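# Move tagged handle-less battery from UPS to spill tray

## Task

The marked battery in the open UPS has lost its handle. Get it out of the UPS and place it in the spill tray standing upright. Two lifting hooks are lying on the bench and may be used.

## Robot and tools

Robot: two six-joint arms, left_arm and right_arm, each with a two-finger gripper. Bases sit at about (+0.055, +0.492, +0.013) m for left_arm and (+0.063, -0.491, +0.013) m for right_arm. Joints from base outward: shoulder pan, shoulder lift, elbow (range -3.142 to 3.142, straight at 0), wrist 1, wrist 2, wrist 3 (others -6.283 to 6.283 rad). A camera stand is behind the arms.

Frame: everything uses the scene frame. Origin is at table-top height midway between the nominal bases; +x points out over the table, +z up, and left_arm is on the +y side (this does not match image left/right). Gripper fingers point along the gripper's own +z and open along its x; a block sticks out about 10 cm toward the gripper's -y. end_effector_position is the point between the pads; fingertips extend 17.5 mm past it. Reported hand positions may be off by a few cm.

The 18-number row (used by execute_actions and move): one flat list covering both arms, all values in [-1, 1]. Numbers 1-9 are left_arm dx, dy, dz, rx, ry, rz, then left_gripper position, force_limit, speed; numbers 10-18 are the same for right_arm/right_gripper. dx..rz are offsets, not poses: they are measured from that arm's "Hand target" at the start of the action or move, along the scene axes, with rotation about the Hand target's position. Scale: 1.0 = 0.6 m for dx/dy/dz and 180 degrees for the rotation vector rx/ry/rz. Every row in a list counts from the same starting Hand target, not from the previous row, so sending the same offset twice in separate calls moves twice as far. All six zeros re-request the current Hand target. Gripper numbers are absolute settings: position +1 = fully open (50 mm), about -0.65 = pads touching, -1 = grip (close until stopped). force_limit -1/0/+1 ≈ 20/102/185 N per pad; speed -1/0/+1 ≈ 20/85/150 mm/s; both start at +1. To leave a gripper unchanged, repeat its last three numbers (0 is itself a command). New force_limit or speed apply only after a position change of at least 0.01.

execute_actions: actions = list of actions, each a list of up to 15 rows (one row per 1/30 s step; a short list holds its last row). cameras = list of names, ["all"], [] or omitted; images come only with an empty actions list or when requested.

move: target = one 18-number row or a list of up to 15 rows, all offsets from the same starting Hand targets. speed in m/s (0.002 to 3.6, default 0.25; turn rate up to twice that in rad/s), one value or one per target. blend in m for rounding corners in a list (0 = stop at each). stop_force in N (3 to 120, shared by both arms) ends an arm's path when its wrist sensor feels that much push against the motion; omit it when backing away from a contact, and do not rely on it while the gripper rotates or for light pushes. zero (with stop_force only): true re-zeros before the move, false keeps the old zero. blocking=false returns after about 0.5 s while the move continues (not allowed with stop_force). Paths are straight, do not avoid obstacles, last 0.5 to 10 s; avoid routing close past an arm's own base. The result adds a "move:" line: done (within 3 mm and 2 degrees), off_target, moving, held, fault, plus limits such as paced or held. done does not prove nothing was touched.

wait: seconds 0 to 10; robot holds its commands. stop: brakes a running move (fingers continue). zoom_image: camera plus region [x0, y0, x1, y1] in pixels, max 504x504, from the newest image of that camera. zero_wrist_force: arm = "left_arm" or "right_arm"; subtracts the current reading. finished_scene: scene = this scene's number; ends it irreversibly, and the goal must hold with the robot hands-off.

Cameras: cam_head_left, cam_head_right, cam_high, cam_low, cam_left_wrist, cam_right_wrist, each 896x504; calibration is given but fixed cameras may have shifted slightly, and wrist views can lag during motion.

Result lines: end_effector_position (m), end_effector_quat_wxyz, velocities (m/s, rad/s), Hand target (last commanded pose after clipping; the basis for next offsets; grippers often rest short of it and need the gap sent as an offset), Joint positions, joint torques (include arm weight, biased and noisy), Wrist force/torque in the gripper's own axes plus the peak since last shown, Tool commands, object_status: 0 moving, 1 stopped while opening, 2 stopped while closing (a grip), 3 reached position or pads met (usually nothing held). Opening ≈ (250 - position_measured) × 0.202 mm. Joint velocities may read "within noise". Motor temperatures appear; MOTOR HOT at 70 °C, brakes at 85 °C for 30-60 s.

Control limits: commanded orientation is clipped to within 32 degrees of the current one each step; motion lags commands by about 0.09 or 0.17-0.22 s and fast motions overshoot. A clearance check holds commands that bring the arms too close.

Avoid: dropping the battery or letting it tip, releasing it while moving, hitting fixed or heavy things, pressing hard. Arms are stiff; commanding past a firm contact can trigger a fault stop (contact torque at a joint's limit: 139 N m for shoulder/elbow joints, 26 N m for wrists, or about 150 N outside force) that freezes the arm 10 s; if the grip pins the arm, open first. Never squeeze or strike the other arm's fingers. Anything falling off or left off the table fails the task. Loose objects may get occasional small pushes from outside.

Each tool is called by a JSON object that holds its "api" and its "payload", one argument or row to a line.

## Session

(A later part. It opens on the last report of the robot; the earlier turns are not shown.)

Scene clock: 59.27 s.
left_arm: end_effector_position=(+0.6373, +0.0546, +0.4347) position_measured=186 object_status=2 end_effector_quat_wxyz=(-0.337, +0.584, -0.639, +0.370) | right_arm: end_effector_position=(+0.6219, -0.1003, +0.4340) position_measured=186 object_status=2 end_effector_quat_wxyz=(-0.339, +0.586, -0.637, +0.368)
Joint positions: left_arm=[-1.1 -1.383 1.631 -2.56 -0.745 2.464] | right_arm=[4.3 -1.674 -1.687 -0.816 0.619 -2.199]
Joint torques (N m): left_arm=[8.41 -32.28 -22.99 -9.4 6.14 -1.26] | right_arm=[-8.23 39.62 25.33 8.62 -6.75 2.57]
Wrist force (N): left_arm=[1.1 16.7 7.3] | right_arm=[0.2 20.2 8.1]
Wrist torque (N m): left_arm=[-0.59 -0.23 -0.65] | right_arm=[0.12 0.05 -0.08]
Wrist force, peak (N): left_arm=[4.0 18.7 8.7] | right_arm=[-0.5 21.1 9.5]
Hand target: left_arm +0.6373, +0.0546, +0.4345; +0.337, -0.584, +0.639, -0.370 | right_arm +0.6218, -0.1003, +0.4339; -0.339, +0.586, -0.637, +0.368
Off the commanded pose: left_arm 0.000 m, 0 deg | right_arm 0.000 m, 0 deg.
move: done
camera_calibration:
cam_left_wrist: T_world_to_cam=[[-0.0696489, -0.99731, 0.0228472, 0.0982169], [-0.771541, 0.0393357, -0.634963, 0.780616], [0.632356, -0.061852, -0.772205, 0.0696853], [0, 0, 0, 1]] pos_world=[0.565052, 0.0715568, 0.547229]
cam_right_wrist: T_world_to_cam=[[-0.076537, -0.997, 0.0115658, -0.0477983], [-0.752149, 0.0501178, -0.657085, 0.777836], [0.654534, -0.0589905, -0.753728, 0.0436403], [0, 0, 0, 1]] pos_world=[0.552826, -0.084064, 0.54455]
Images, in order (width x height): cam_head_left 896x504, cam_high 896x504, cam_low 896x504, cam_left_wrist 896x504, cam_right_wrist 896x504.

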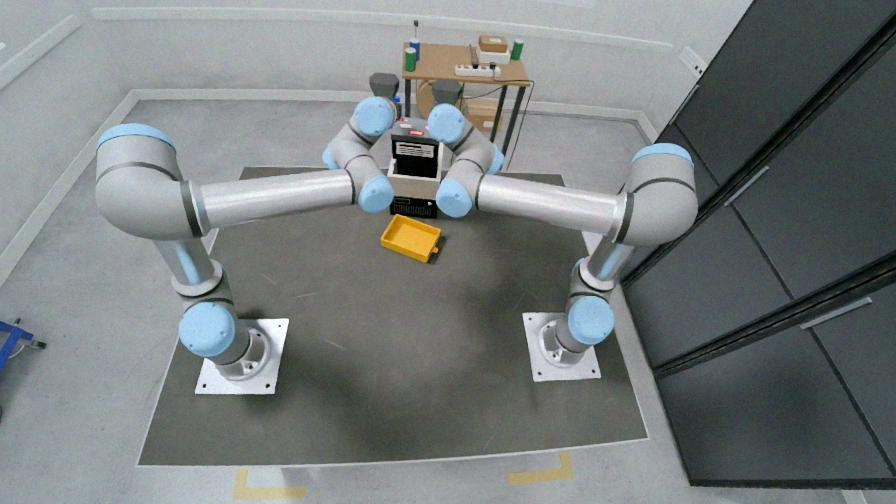

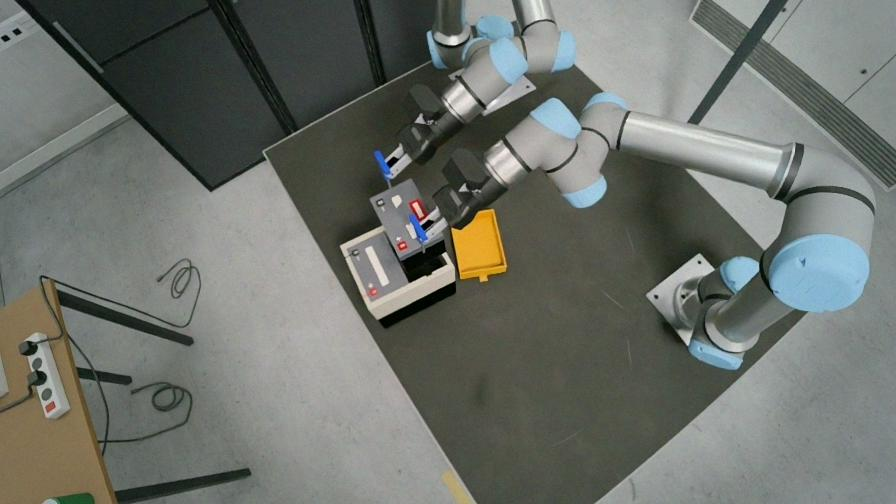

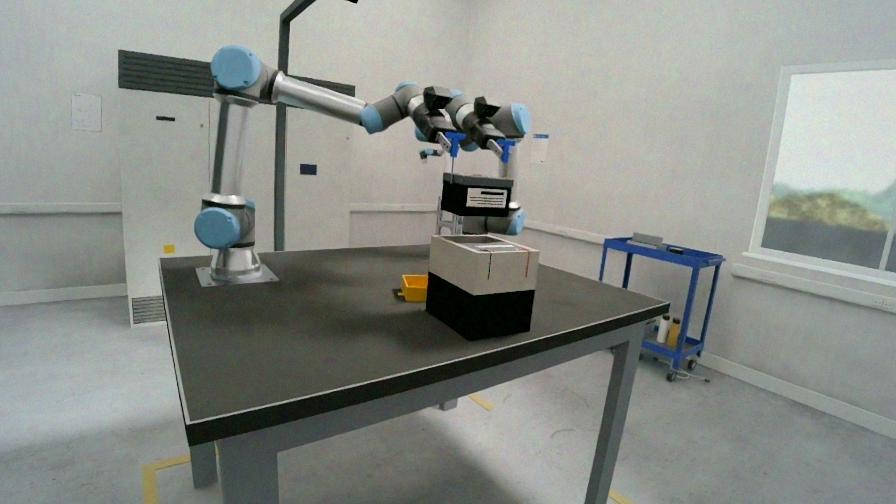

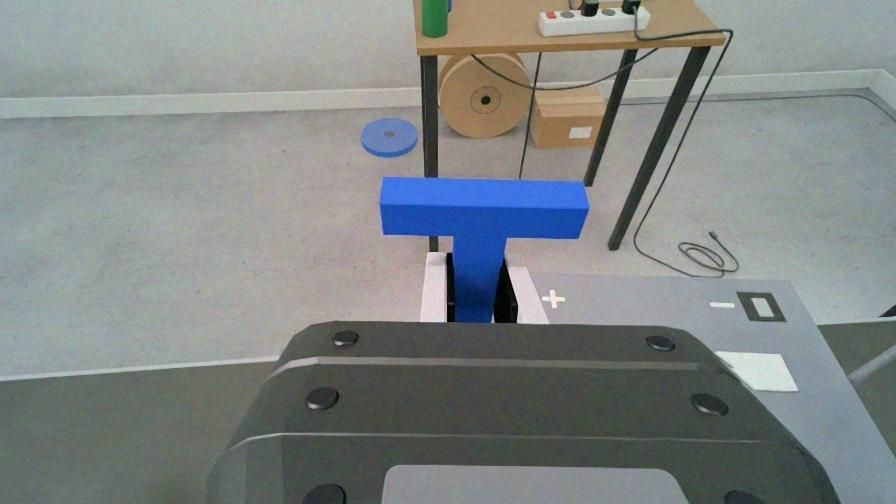

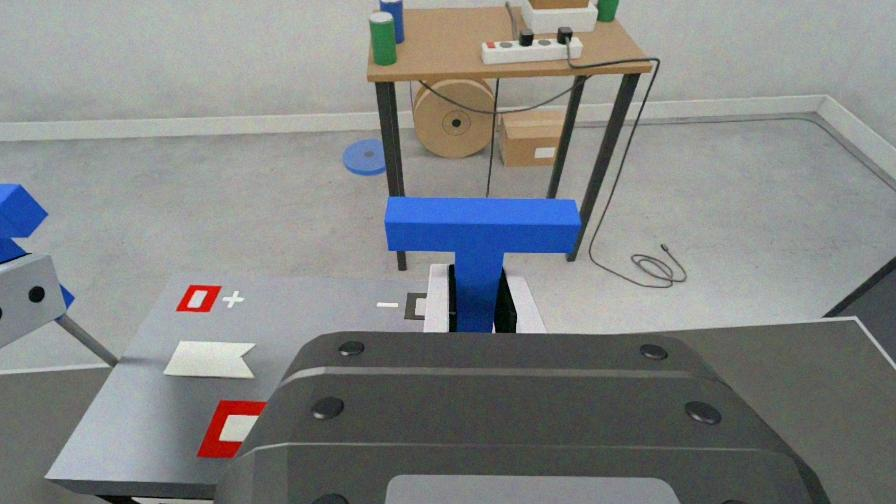

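{"api": "move", "payload": {
  "target": [
    [-0.2,0,0,0,0,0,-1,-0.5,-0.3,-0.2,0,0,0,0,0,-1,-0.5,-0.3],
    [-0.2257,0.0103,0,0,0,-0.0547,-1,-0.5,-0.3,-0.2695,0.0185,0,0,0,-0.0547,-1,-0.5,-0.3],
    [-0.25,0.0182,0,0,0,-0.1094,-1,-0.5,-0.3,-0.3355,0.0418,0,0,0,-0.1094,-1,-0.5,-0.3]
  ],
  "speed": [0.08,0.08,0.08],
  "blend": [0.005,0.005,0]
}}

{"api": "move", "payload": {
  "target": [0,0,-0.24,0,0,0,-1,-0.5,-0.3,0,0,-0.24,0,0,0,-1,-0.5,-0.3],
  "speed": 0.08,
  "cameras": ["cam_high","cam_low","cam_head_left","cam_right_wrist","cam_left_wrist"]
}}

{"api": "zoom_image", "payload": {
  "camera": "cam_high",
  "region": [400, 170, 560, 310]
}}

{"api": "zoom_image", "payload": {
  "camera": "cam_head_left",
  "region": [350, 160, 470, 280]
}}

{"api": "zoom_image", "payload": {
  "camera": "cam_low",
  "region": [370, 180, 530, 320]
}}

Scene clock: 66.37 s.
left_arm: end_effector_position=(+0.4873, +0.0657, +0.4345) position_measured=186 object_status=2 end_effector_quat_wxyz=(+0.269, -0.466, +0.730, -0.422) | right_arm: end_effector_position=(+0.4205, -0.0751, +0.4339) position_measured=186 object_status=2 end_effector_quat_wxyz=(+0.271, -0.468, +0.728, -0.421)
Joint positions: left_arm=[-1.3 -1.723 1.996 -2.685 -0.848 2.605] | right_arm=[4.693 -1.664 -1.427 -2.201 0.64 -0.884]
Joint torques (N m): left_arm=[-10.26 -8.3 -34.58 -2.17 3.25 -0.26] | right_arm=[-13.65 36.52 16.3 1.2 -4.51 -1.01]
Wrist force (N): left_arm=[0.9 0.6 -1.5] | right_arm=[0.3 3.1 -0.3]
Wrist torque (N m): left_arm=[-0.55 -0.24 -0.66] | right_arm=[0.24 0.03 -0.02]
Wrist force, peak (N): left_arm=[0.9 16.7 7.4] | right_arm=[-0.1 20.3 8.2]
Hand target: left_arm +0.4873, +0.0655, +0.4345; +0.269, -0.466, +0.730, -0.422 | right_arm +0.4205, -0.0752, +0.4339; +0.271, -0.468, +0.728, -0.421
Off the commanded pose: left_arm 0.000 m, 0 deg | right_arm 0.000 m, 0 deg.
move: done

Scene clock: 68.60 s.
left_arm: end_effector_position=(+0.4873, +0.0655, +0.2904) position_measured=186 object_status=2 end_effector_quat_wxyz=(+0.269, -0.466, +0.730, -0.422) | right_arm: end_effector_position=(+0.4205, -0.0752, +0.2898) position_measured=186 object_status=2 end_effector_quat_wxyz=(+0.271, -0.468, +0.728, -0.421)
Joint positions: left_arm=[-1.3 -1.536 2.242 -3.117 -0.848 2.605] | right_arm=[4.692 -1.71 -1.749 -1.835 0.64 -0.884]
Joint torques (N m): left_arm=[-3.95 -28.64 -29.51 -3.67 0.78 1.47] | right_arm=[-3.31 40.54 32.02 0.73 -3.74 -2.95]
Wrist force (N): left_arm=[1.0 0.7 -1.8] | right_arm=[0.4 3.1 -0.4]
Wrist torque (N m): left_arm=[-0.54 -0.25 -0.71] | right_arm=[0.23 0.01 -0.02]
Wrist force, peak (N): left_arm=[0.9 2.4 -0.7] | right_arm=[0.3 4.6 0.1]
Hand target: left_arm +0.4873, +0.0655, +0.2905; +0.269, -0.466, +0.730, -0.422 | right_arm +0.4205, -0.0752, +0.2899; +0.271, -0.468, +0.728, -0.421
Off the commanded pose: left_arm 0.000 m, 0 deg | right_arm 0.000 m, 0 deg.
move: done
camera_calibration:
cam_left_wrist: T_world_to_cam=[[-0.40167, -0.915509, 0.0224413, 0.258502], [-0.713225, 0.297361, -0.634733, 0.527387], [0.574431, -0.270959, -0.772405, 0.0957802], [0, 0, 0, 1]] pos_world=[0.424959, 0.105789, 0.40293]
cam_right_wrist: T_world_to_cam=[[-0.408083, -0.912868, 0.011858, 0.109119], [-0.691407, 0.300549, -0.656983, 0.523761], [0.596175, -0.276303, -0.753812, 0.076466], [0, 0, 0, 1]] pos_world=[0.361075, -0.0366768, 0.40045]
Images, in order (width x height): cam_head_left 896x504, cam_high 896x504, cam_low 896x504, cam_left_wrist 896x504, cam_right_wrist 896x504.

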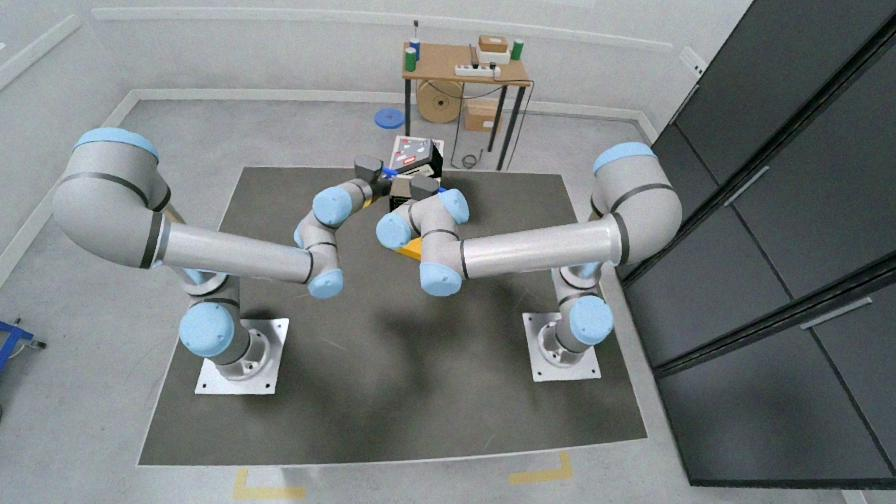

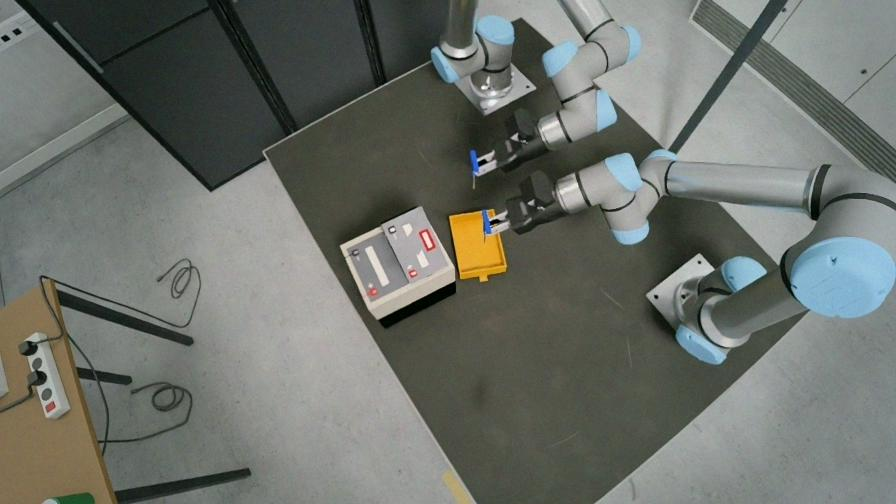

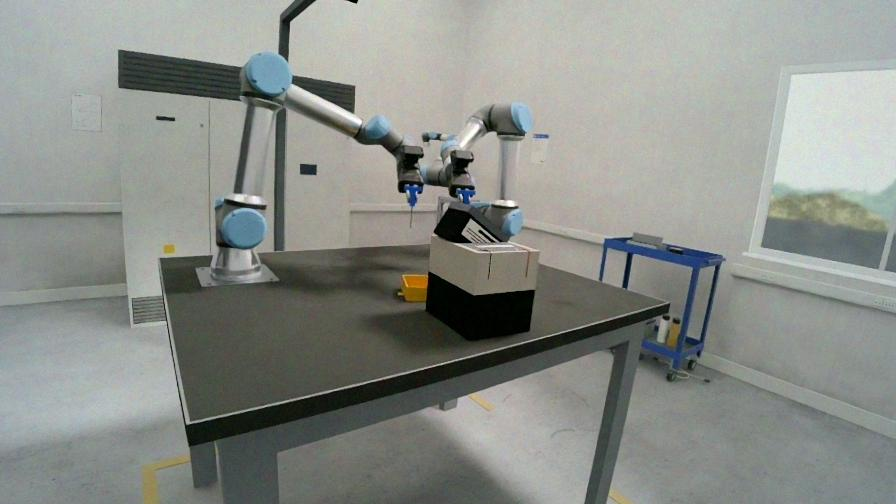

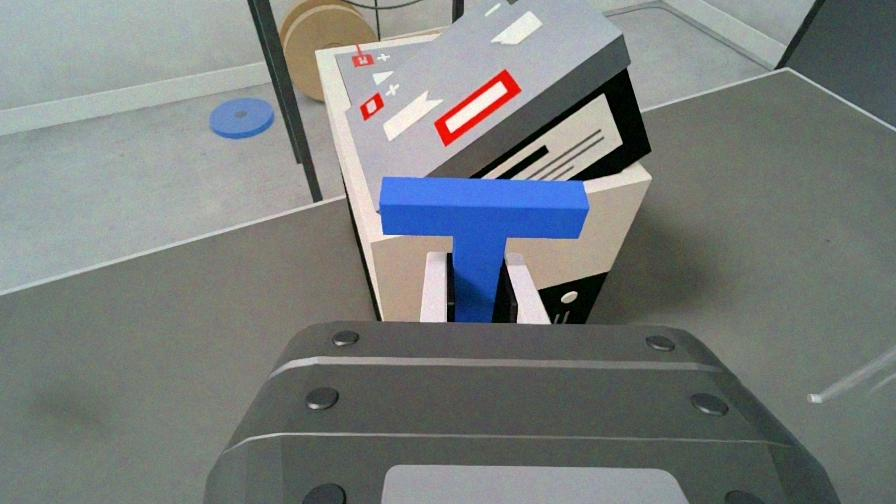

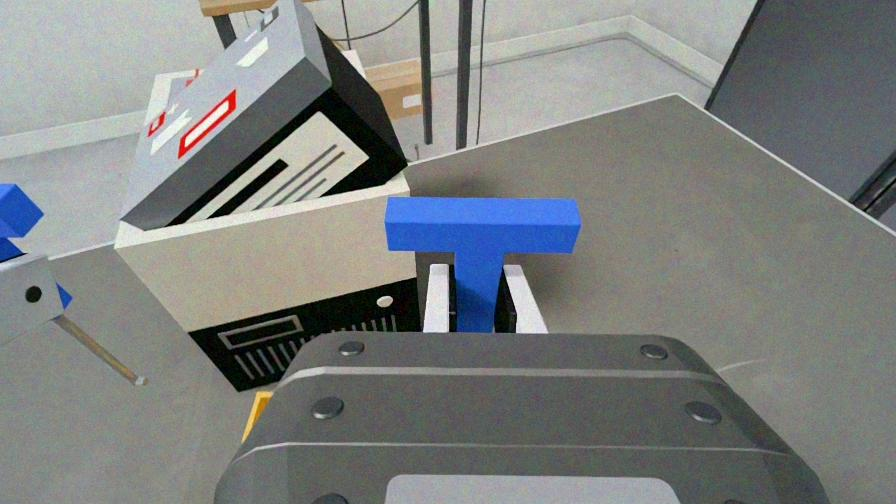

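Scaled by 3.150.

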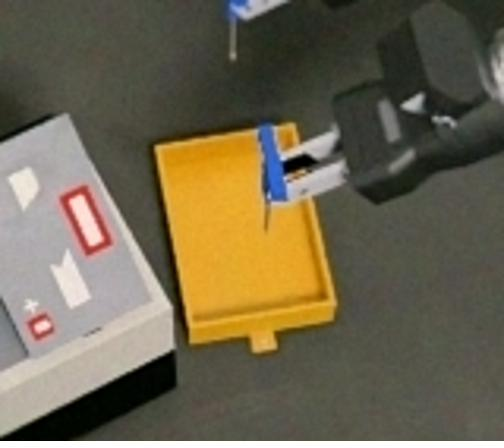

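Scaled by 4.200.

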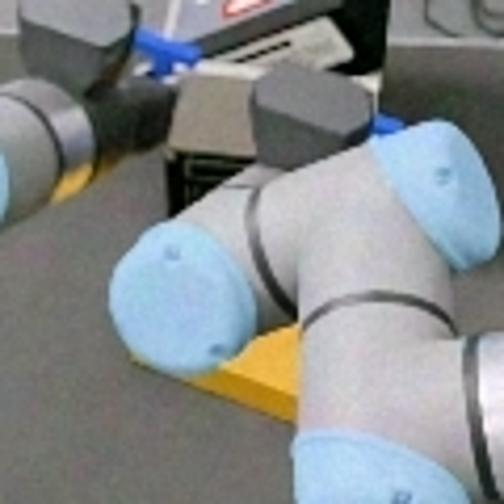

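Scaled by 3.150.

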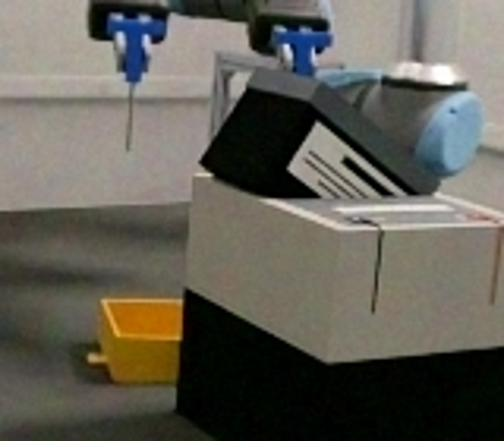

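{"api": "zoom_image", "payload": {
  "camera": "cam_left_wrist",
  "region": [310, 0, 670, 330]
}}

{"api": "zoom_image", "payload": {
  "camera": "cam_right_wrist",
  "region": [100, 0, 440, 400]
}}

{"api": "zoom_image", "payload": {
  "camera": "cam_high",
  "region": [330, 190, 470, 340]
}}

{"api": "zoom_image", "payload": {
  "camera": "cam_low",
  "region": [420, 190, 550, 320]
}}

Scaled by 1.400.

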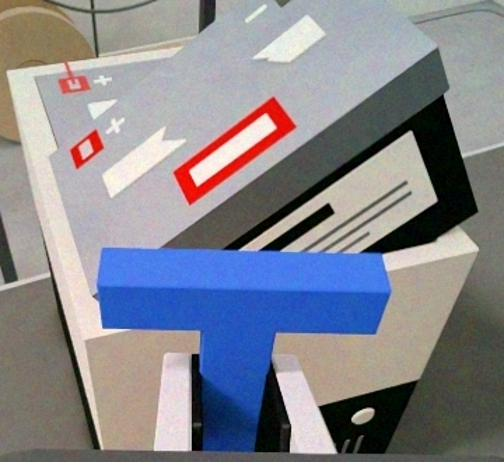

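Scaled by 1.260.

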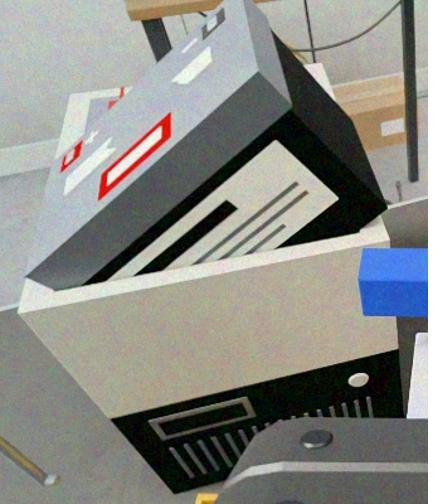

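Scaled by 3.360.

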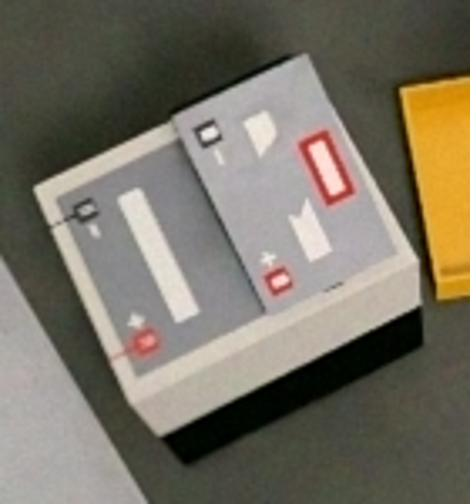

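Scaled by 3.877.

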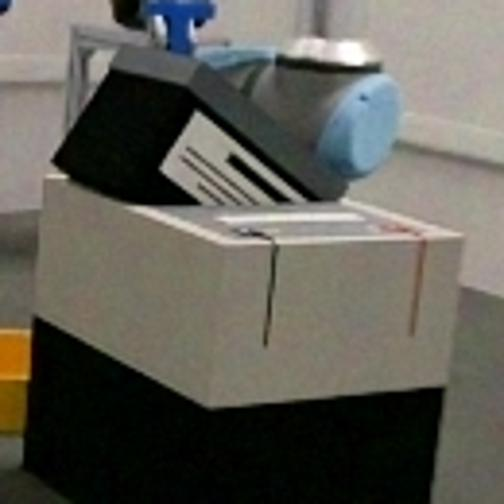

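{"api": "move", "payload": {
  "target": [-0.0617,0.0908,0.249,0,0,0.1094,-1,-0.5,-0.3,0.1658,-0.0247,0.25,0,0,0.1094,-1,-0.5,-0.3],
  "speed": 0.25
}}

{"api": "move", "payload": {
  "target": [0,0,0,-0.1824,0.0182,0,-1,-0.5,-0.3,0.1333,0.0167,0,-0.1824,0.0182,0,-1,-0.5,-0.3],
  "speed": 0.25,
  "cameras": ["cam_left_wrist","cam_right_wrist","cam_low","cam_head_right"]
}}

Scene clock: 75.50 s.
left_arm: end_effector_position=(+0.4502, +0.1199, +0.4398) position_measured=186 object_status=2 end_effector_quat_wxyz=(-0.337, +0.584, -0.639, +0.370) end_effector_velocity=(+0.001, +0.001, +0.000) end_effector_angular_velocity=(+0.002, +0.001, +0.003) | right_arm: end_effector_position=(+0.5200, -0.0901, +0.4398) position_measured=186 object_status=2 end_effector_quat_wxyz=(-0.339, +0.586, -0.637, +0.368)
Joint positions: left_arm=[-1.46 -1.849 1.968 -2.018 -0.556 1.95] | right_arm=[4.505 -1.515 -1.765 -1.189 0.54 -1.851]
Joint velocities: left_arm=[0.002 0.001 -0.003 0.007 -0.001 -0.003] | right_arm=[within noise]
Joint torques (N m): left_arm=[9.05 -24.74 -24.83 -1.62 2.34 -1.45] | right_arm=[3.69 19.3 35.68 4.93 -4.84 -2.94]
Wrist force (N): left_arm=[0.6 0.5 -1.4] | right_arm=[0.3 2.9 -0.9]
Wrist torque (N m): left_arm=[-0.58 -0.21 -0.80] | right_arm=[0.20 0.03 -0.09]
Wrist force, peak (N): left_arm=[0.1 -1.5 -3.5] | right_arm=[0.1 7.2 -0.6]
Hand target: left_arm +0.4503, +0.1200, +0.4399; +0.337, -0.584, +0.639, -0.370 | right_arm +0.5200, -0.0900, +0.4399; -0.339, +0.586, -0.637, +0.368
Off the commanded pose: left_arm 0.000 m, 0 deg | right_arm 0.000 m, 0 deg.
move: done

Scene clock: 77.17 s.
left_arm: end_effector_position=(+0.4503, +0.1201, +0.4398) position_measured=186 object_status=2 end_effector_quat_wxyz=(-0.140, +0.666, -0.518, +0.519) | right_arm: end_effector_position=(+0.6001, -0.0800, +0.4400) position_measured=186 object_status=2 end_effector_quat_wxyz=(-0.142, +0.668, -0.517, +0.517)
Joint positions: left_arm=[-1.412 -1.908 2.169 -2.675 -0.689 1.893] | right_arm=[4.388 -1.782 -1.437 -1.593 0.443 -2.105]
Joint torques (N m): left_arm=[-11.59 0.79 -34.23 -5.17 3.85 -0.51] | right_arm=[9.42 38.49 19.8 2.9 -0.71 -1]
Wrist force (N): left_arm=[0.6 0.1 -0.3] | right_arm=[-0.3 2.7 -1.6]
Wrist torque (N m): left_arm=[-0.49 -0.46 -0.72] | right_arm=[0.24 -0.03 -0.16]
Wrist force, peak (N): left_arm=[0.9 0.6 -1.7] | right_arm=[0.5 3.9 -1.3]
Hand target: left_arm +0.4503, +0.1200, +0.4399; -0.140, +0.666, -0.518, +0.519 | right_arm +0.6000, -0.0800, +0.4399; -0.142, +0.668, -0.517, +0.517
Off the commanded pose: left_arm 0.000 m, 0 deg | right_arm 0.000 m, 0 deg.
move: done
camera_calibration:
cam_left_wrist: T_world_to_cam=[[-0.0523098, -0.824868, 0.5629, -0.115665], [-0.805287, -0.298503, -0.512259, 0.638861], [0.590573, -0.480092, -0.648641, 0.210592], [0, 0, 0, 1]] pos_world=[0.384046, 0.196397, 0.528969]
cam_right_wrist: T_world_to_cam=[[-0.0601978, -0.830426, 0.553868, -0.264344], [-0.787323, -0.301585, -0.537745, 0.704856], [0.613595, -0.468444, -0.635658, 0.00338712], [0, 0, 0, 1]] pos_world=[0.536958, -0.00535721, 0.527597]
Images, in order (width x height): cam_head_right 896x504, cam_low 896x504, cam_left_wrist 896x504, cam_right_wrist 896x504.

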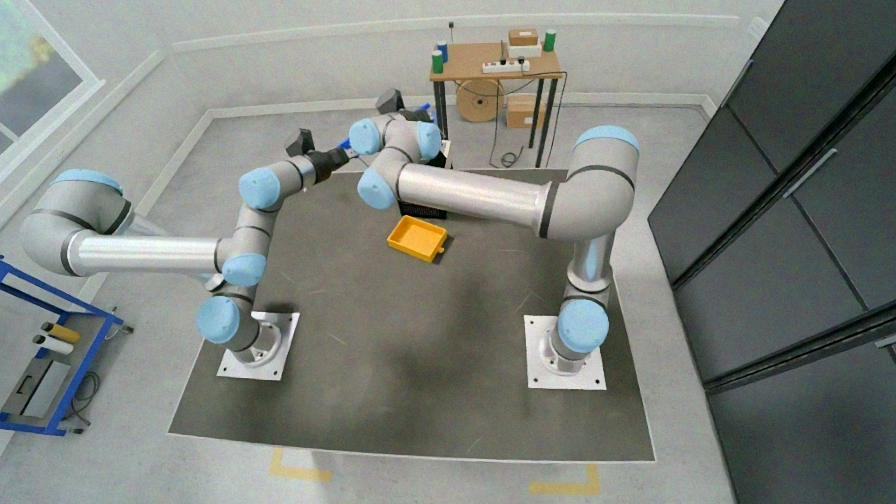

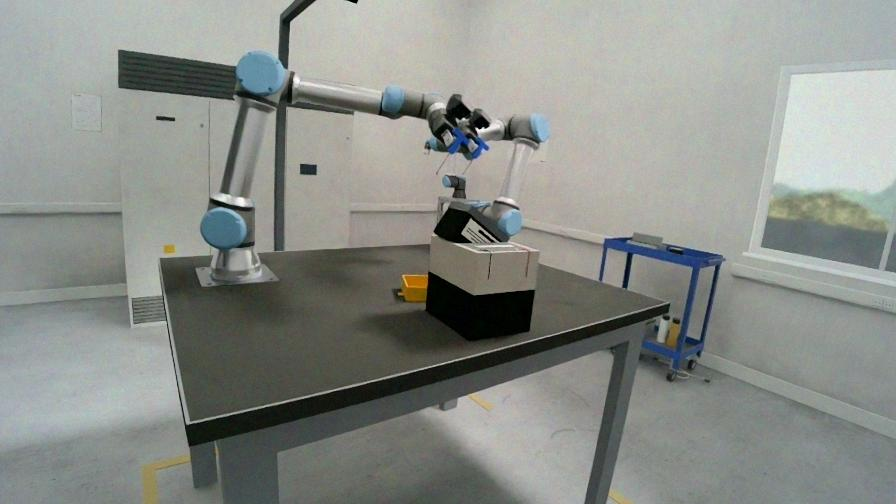

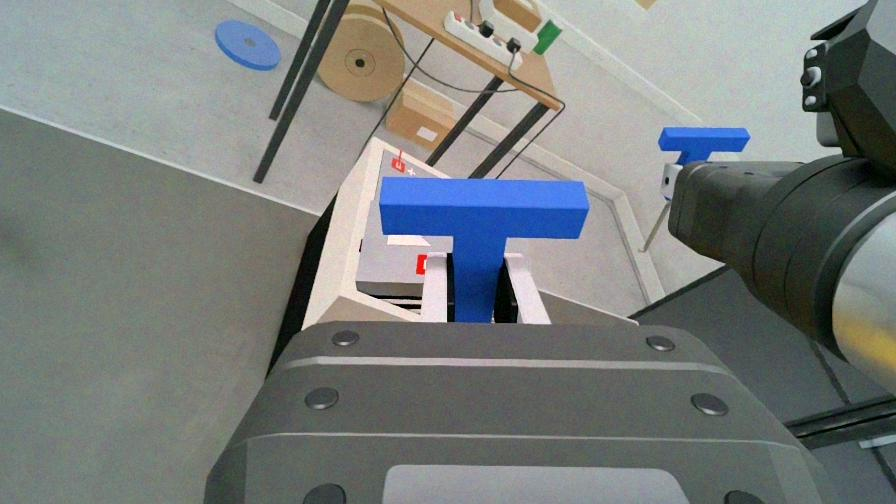

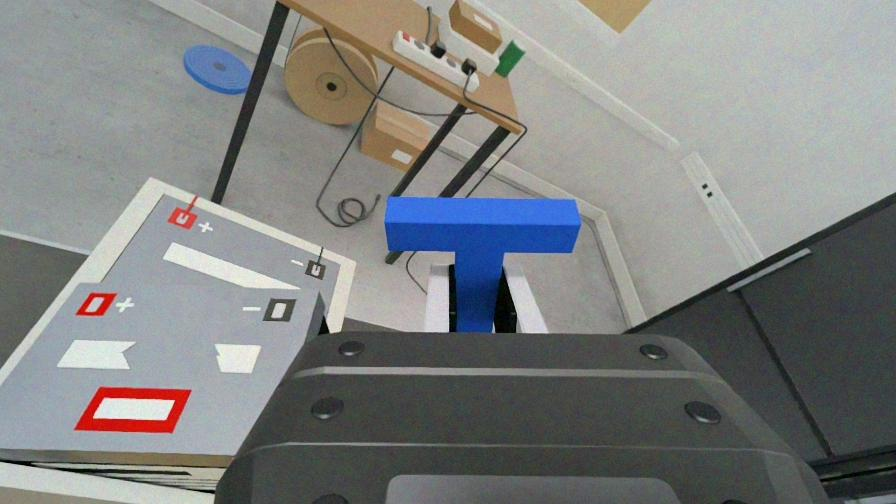

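{"api": "move", "payload": {
  "target": [0,0,0,0,0,0,-1,-0.5,-0.3,0.0442,0.0287,-0.1228,0,0,0,-1,-0.5,-0.3],
  "speed": 0.1
}}

{"api": "move", "payload": {
  "target": [0,0,0,0,0,0,-1,-0.5,-0.3,0.0047,0.0473,-0.0308,0,0,0,-1,-0.5,-0.3],
  "speed": 0.015,
  "stop_force": 4,
  "cameras": ["cam_high","cam_low","cam_left_wrist","cam_right_wrist"]
}}

{"api": "zoom_image", "payload": {
  "camera": "cam_low",
  "region": [410, 170, 530, 260]
}}

{"api": "zoom_image", "payload": {
  "camera": "cam_high",
  "region": [350, 150, 470, 270]
}}

Scene clock: 79.57 s.
left_arm: end_effector_position=(+0.4503, +0.1200, +0.4399) position_measured=186 object_status=2 end_effector_quat_wxyz=(-0.140, +0.666, -0.518, +0.519) | right_arm: end_effector_position=(+0.6266, -0.0629, +0.3662) position_measured=186 object_status=2 end_effector_quat_wxyz=(-0.141, +0.668, -0.517, +0.517)
Joint positions: left_arm=[-1.412 -1.908 2.169 -2.675 -0.689 1.893] | right_arm=[4.357 -1.882 -1.517 -1.347 0.44 -2.179]
Joint torques (N m): left_arm=[-11.21 -1.11 -33.71 -1.99 3.96 -0.79] | right_arm=[10.79 43.4 36.33 2.52 -4.52 2.55]
Wrist force (N): left_arm=[0.4 0.2 -0.6] | right_arm=[0.0 2.7 -1.6]
Wrist torque (N m): left_arm=[-0.47 -0.45 -0.72] | right_arm=[0.25 -0.07 -0.10]
Wrist force, peak (N): left_arm=[0.9 0.1 -0.8] | right_arm=[-1.7 3.5 -0.2]
Hand target: left_arm +0.4503, +0.1200, +0.4399; -0.140, +0.666, -0.518, +0.519 | right_arm +0.6265, -0.0628, +0.3662; -0.142, +0.668, -0.517, +0.517
Off the commanded pose: left_arm 0.000 m, 0 deg | right_arm 0.000 m, 0 deg.
move: done

Scene clock: 81.87 s.
left_arm: end_effector_position=(+0.4503, +0.1200, +0.4399) position_measured=186 object_status=2 end_effector_quat_wxyz=(-0.140, +0.666, -0.518, +0.519) | right_arm: end_effector_position=(+0.6287, -0.0412, +0.3521) position_measured=186 object_status=2 end_effector_quat_wxyz=(-0.142, +0.668, -0.517, +0.517)
Joint positions: left_arm=[-1.412 -1.908 2.169 -2.675 -0.689 1.893] | right_arm=[4.366 -1.934 -1.477 -1.354 0.441 -2.157]
Joint torques (N m): left_arm=[-11.35 -2.08 -33.23 -1.89 3.89 -0.4] | right_arm=[6.21 51.56 29.6 2.7 -1.87 1.79]
Wrist force (N): left_arm=[1.0 0.3 -0.3] | right_arm=[-0.6 2.8 -1.4]
Wrist torque (N m): left_arm=[-0.47 -0.54 -0.72] | right_arm=[0.25 0.01 -0.16]
Wrist force, peak (N): left_arm=[0.7 0.2 -0.9] | right_arm=[-0.1 3.3 -1.3]
Hand target: left_arm +0.4503, +0.1200, +0.4399; -0.140, +0.666, -0.518, +0.519 | right_arm +0.6287, -0.0412, +0.3522; -0.142, +0.668, -0.517, +0.517 (not the last commanded pose)
Off the commanded pose: left_arm 0.000 m, 0 deg | right_arm 0.008 m, 0 deg.
move: held (right_arm; a check stopped the path); limits=held
pose unreachable (right arm): on one or more control steps of this call, first in action 0 (counted from 0), this arm could not follow its commanded pose, so it was not sent that pose on those steps. It may still have moved: this result reports where it is.
cause: moving toward the commanded pose would bring a part of the arm too close to another arm (a part of this arm just beyond joint 5 (wrist 2) and the left arm's gripper, 5 mm apart when this arm was first held).
camera_calibration:
cam_left_wrist: T_world_to_cam=[[-0.0524605, -0.824668, 0.563178, -0.115938], [-0.805331, -0.298538, -0.512169, 0.638778], [0.5905, -0.480414, -0.64847, 0.210669], [0, 0, 0, 1]] pos_world=[0.383946, 0.196297, 0.529068]
cam_right_wrist: T_world_to_cam=[[-0.0598995, -0.830253, 0.554159, -0.181992], [-0.787366, -0.301941, -0.537482, 0.691811], [0.613569, -0.468521, -0.635627, -0.0517467], [0, 0, 0, 1]] pos_world=[0.565557, 0.0335424, 0.439796]
Images, in order (width x height): cam_high 896x504, cam_low 896x504, cam_left_wrist 896x504, cam_right_wrist 896x504.

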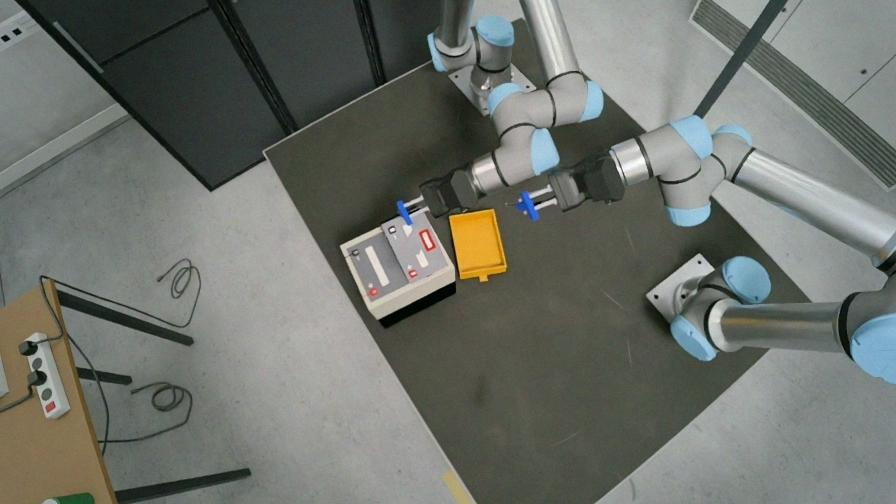

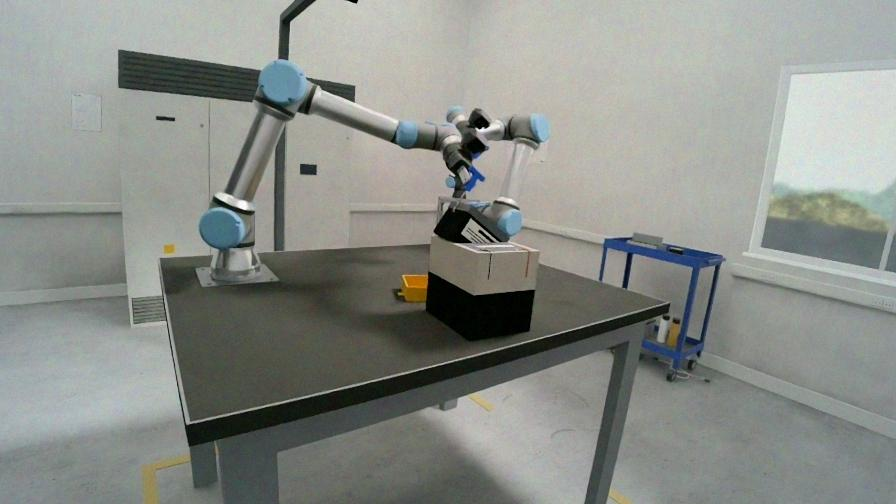

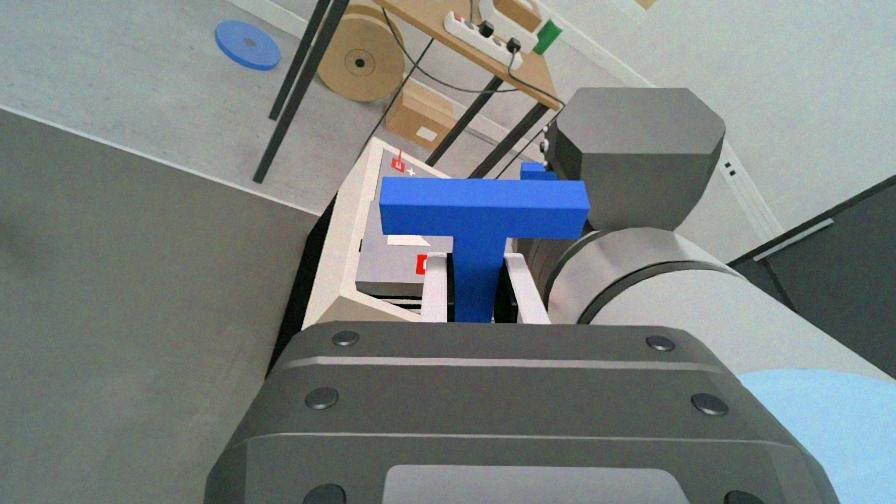

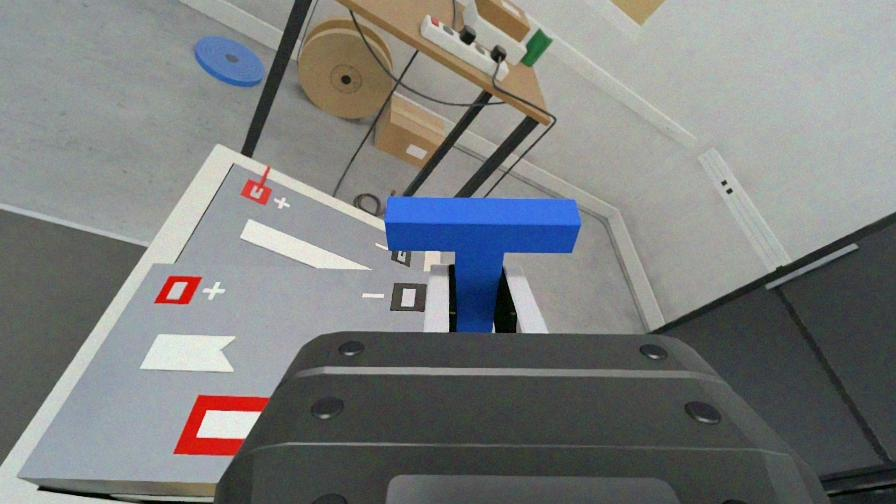

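Scaled by 4.200.

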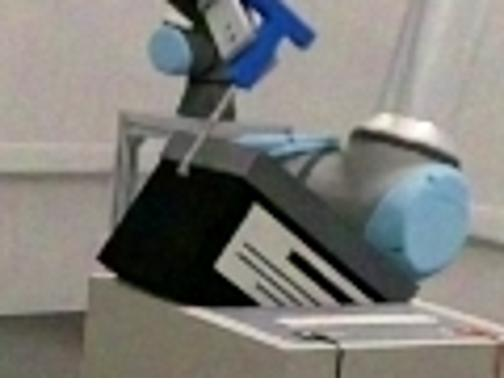

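Scaled by 4.200.

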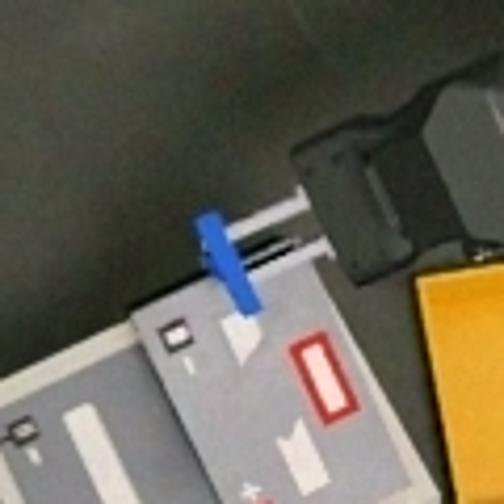

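{"api": "move", "payload": {
  "target": [0.05,0.25,0.03,0,0,0,-1,-0.5,-0.3,0,0,0,0,0,0,-1,-0.5,-0.3],
  "speed": 0.2
}}

{"api": "move", "payload": {
  "target": [0,0,0,0,0,0,-1,-0.5,-0.3,0.0025,0.0246,-0.0161,0,0,0,-1,-0.5,-0.3],
  "speed": 0.015,
  "stop_force": 4,
  "cameras": ["cam_low","cam_left_wrist"]
}}

{"api": "zoom_image", "payload": {
  "camera": "cam_low",
  "region": [420, 180, 500, 240]
}}

Scene clock: 83.67 s.
left_arm: end_effector_position=(+0.4803, +0.2700, +0.4579) position_measured=186 object_status=2 end_effector_quat_wxyz=(-0.140, +0.666, -0.518, +0.519) | right_arm: end_effector_position=(+0.6287, -0.0412, +0.3522) position_measured=186 object_status=2 end_effector_quat_wxyz=(-0.142, +0.668, -0.517, +0.517)
Joint positions: left_arm=[-1.128 -2.159 2.276 -2.697 -0.918 2.13] | right_arm=[4.366 -1.934 -1.477 -1.354 0.441 -2.157]
Joint torques (N m): left_arm=[9.18 -3.91 -34.37 -1.54 1 0.64] | right_arm=[-6.56 53.92 16.82 3.7 -5.19 0.34]
Wrist force (N): left_arm=[0.9 -0.1 -0.3] | right_arm=[-0.3 3.0 -1.4]
Wrist torque (N m): left_arm=[-0.52 -0.51 -0.58] | right_arm=[0.30 -0.04 -0.15]
Wrist force, peak (N): left_arm=[2.7 2.0 0.0] | right_arm=[-0.2 3.0 -1.6]
Hand target: left_arm +0.4803, +0.2700, +0.4579; -0.140, +0.666, -0.518, +0.519 | right_arm +0.6287, -0.0412, +0.3522; -0.142, +0.668, -0.517, +0.517
Off the commanded pose: left_arm 0.000 m, 0 deg | right_arm 0.000 m, 0 deg.
move: done

Scene clock: 85.23 s.
left_arm: end_effector_position=(+0.4803, +0.2700, +0.4579) position_measured=186 object_status=2 end_effector_quat_wxyz=(-0.140, +0.666, -0.518, +0.519) | right_arm: end_effector_position=(+0.6293, -0.0355, +0.3485) position_measured=186 object_status=2 end_effector_quat_wxyz=(-0.142, +0.668, -0.517, +0.517)
Joint positions: left_arm=[-1.127 -2.159 2.276 -2.697 -0.918 2.13] | right_arm=[4.369 -1.948 -1.466 -1.357 0.441 -2.151]
Joint torques (N m): left_arm=[10.89 -12.13 -34.03 -1.76 -1.37 1.2] | right_arm=[-10.8 50.43 15.2 4.94 -1.51 -2.77]
Wrist force (N): left_arm=[0.6 0.0 -0.4] | right_arm=[2.9 1.6 -1.9]
Wrist torque (N m): left_arm=[-0.51 -0.48 -0.58] | right_arm=[0.27 0.14 -0.34]
Wrist force, peak (N): left_arm=[1.3 0.5 -0.3] | right_arm=[4.4 2.5 -1.7]
Hand target: left_arm +0.4803, +0.2700, +0.4579; -0.140, +0.666, -0.518, +0.519 | right_arm +0.6293, -0.0355, +0.3485; -0.142, +0.668, -0.517, +0.517 (not the last commanded pose)
Off the commanded pose: left_arm 0.000 m, 0 deg | right_arm 0.011 m, 0 deg.
move: contact (right_arm)
camera_calibration:
cam_left_wrist: T_world_to_cam=[[-0.0524605, -0.824668, 0.563178, -0.000800981], [-0.805331, -0.298538, -0.512169, 0.716938], [0.5905, -0.480414, -0.64847, 0.276688], [0, 0, 0, 1]] pos_world=[0.413946, 0.346297, 0.547068]
Images, in order (width x height): cam_low 896x504, cam_left_wrist 896x504.

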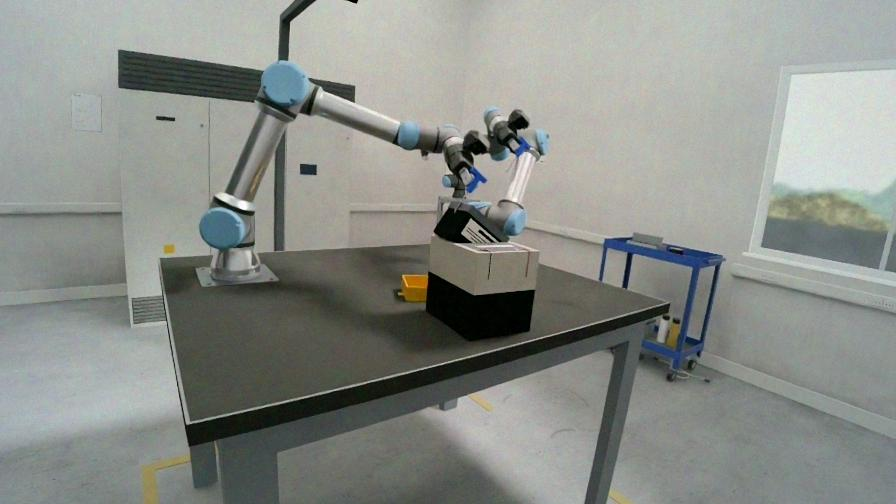

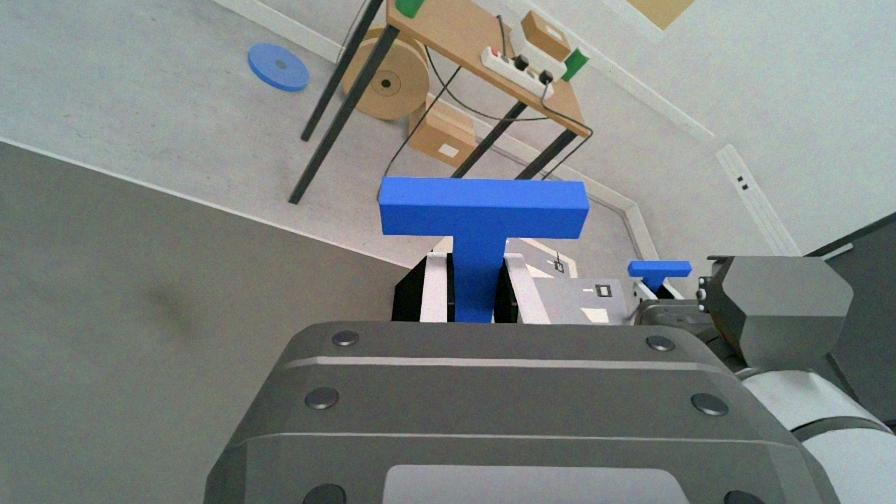

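Scaled by 6.300.

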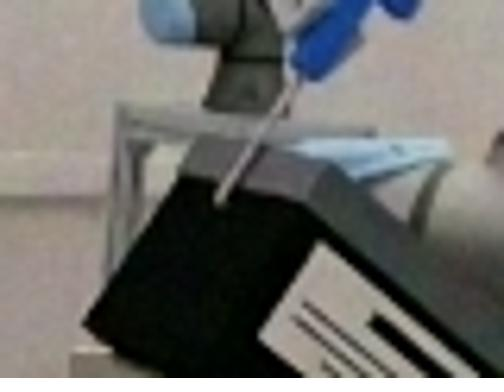

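{"api": "move", "payload": {
  "target": [0,0,0,0,0,0,-1,-0.5,-0.3,0.0018,0.018,0.028,0,0,0,-1,-0.5,-0.3],
  "speed": 0.01,
  "stop_force": 5,
  "cameras": ["cam_low"]
}}

{"api": "zoom_image", "payload": {
  "camera": "cam_low",
  "region": [420, 180, 500, 240]
}}

Scene clock: 87.50 s.
left_arm: end_effector_position=(+0.4803, +0.2700, +0.4579) position_measured=186 object_status=2 end_effector_quat_wxyz=(-0.140, +0.666, -0.518, +0.519) | right_arm: end_effector_position=(+0.6296, -0.0316, +0.3546) position_measured=186 object_status=2 end_effector_quat_wxyz=(-0.142, +0.668, -0.517, +0.517)
Joint positions: left_arm=[-1.127 -2.159 2.276 -2.697 -0.918 2.13] | right_arm=[4.37 -1.952 -1.443 -1.379 0.441 -2.147]
Joint torques (N m): left_arm=[10.81 -11.8 -35.21 -1.88 -1.45 1.13] | right_arm=[-4.56 53.49 16.23 3.09 -5.23 -2.3]
Wrist force (N): left_arm=[1.0 0.4 -0.5] | right_arm=[1.9 5.1 -0.4]
Wrist torque (N m): left_arm=[-0.44 -0.53 -0.58] | right_arm=[0.23 0.13 -0.33]
Wrist force, peak (N): left_arm=[0.9 0.8 -0.4] | right_arm=[2.7 13.4 4.1]
Hand target: left_arm +0.4803, +0.2700, +0.4579; -0.140, +0.666, -0.518, +0.519 | right_arm +0.6297, -0.0316, +0.3546; -0.142, +0.668, -0.517, +0.517 (not the last commanded pose)
Off the commanded pose: left_arm 0.000 m, 0 deg | right_arm 0.013 m, 0 deg.
move: contact (right_arm)
Images, in order (width x height): cam_low 896x504.

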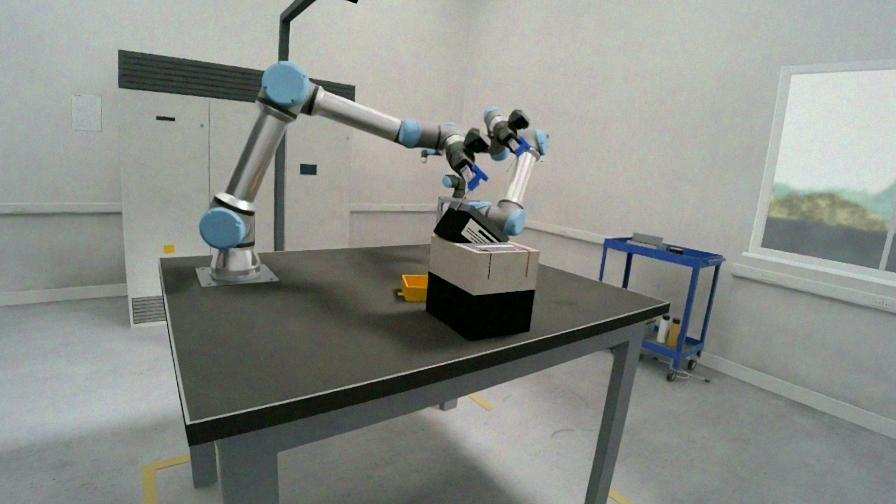

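Scaled by 6.300.

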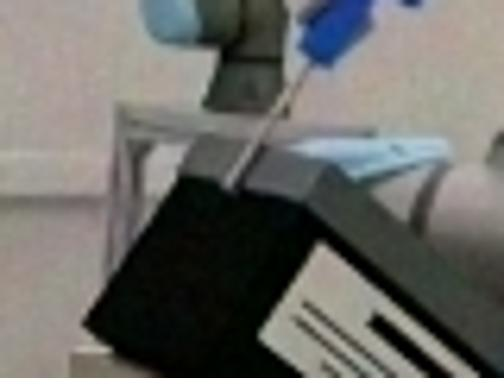

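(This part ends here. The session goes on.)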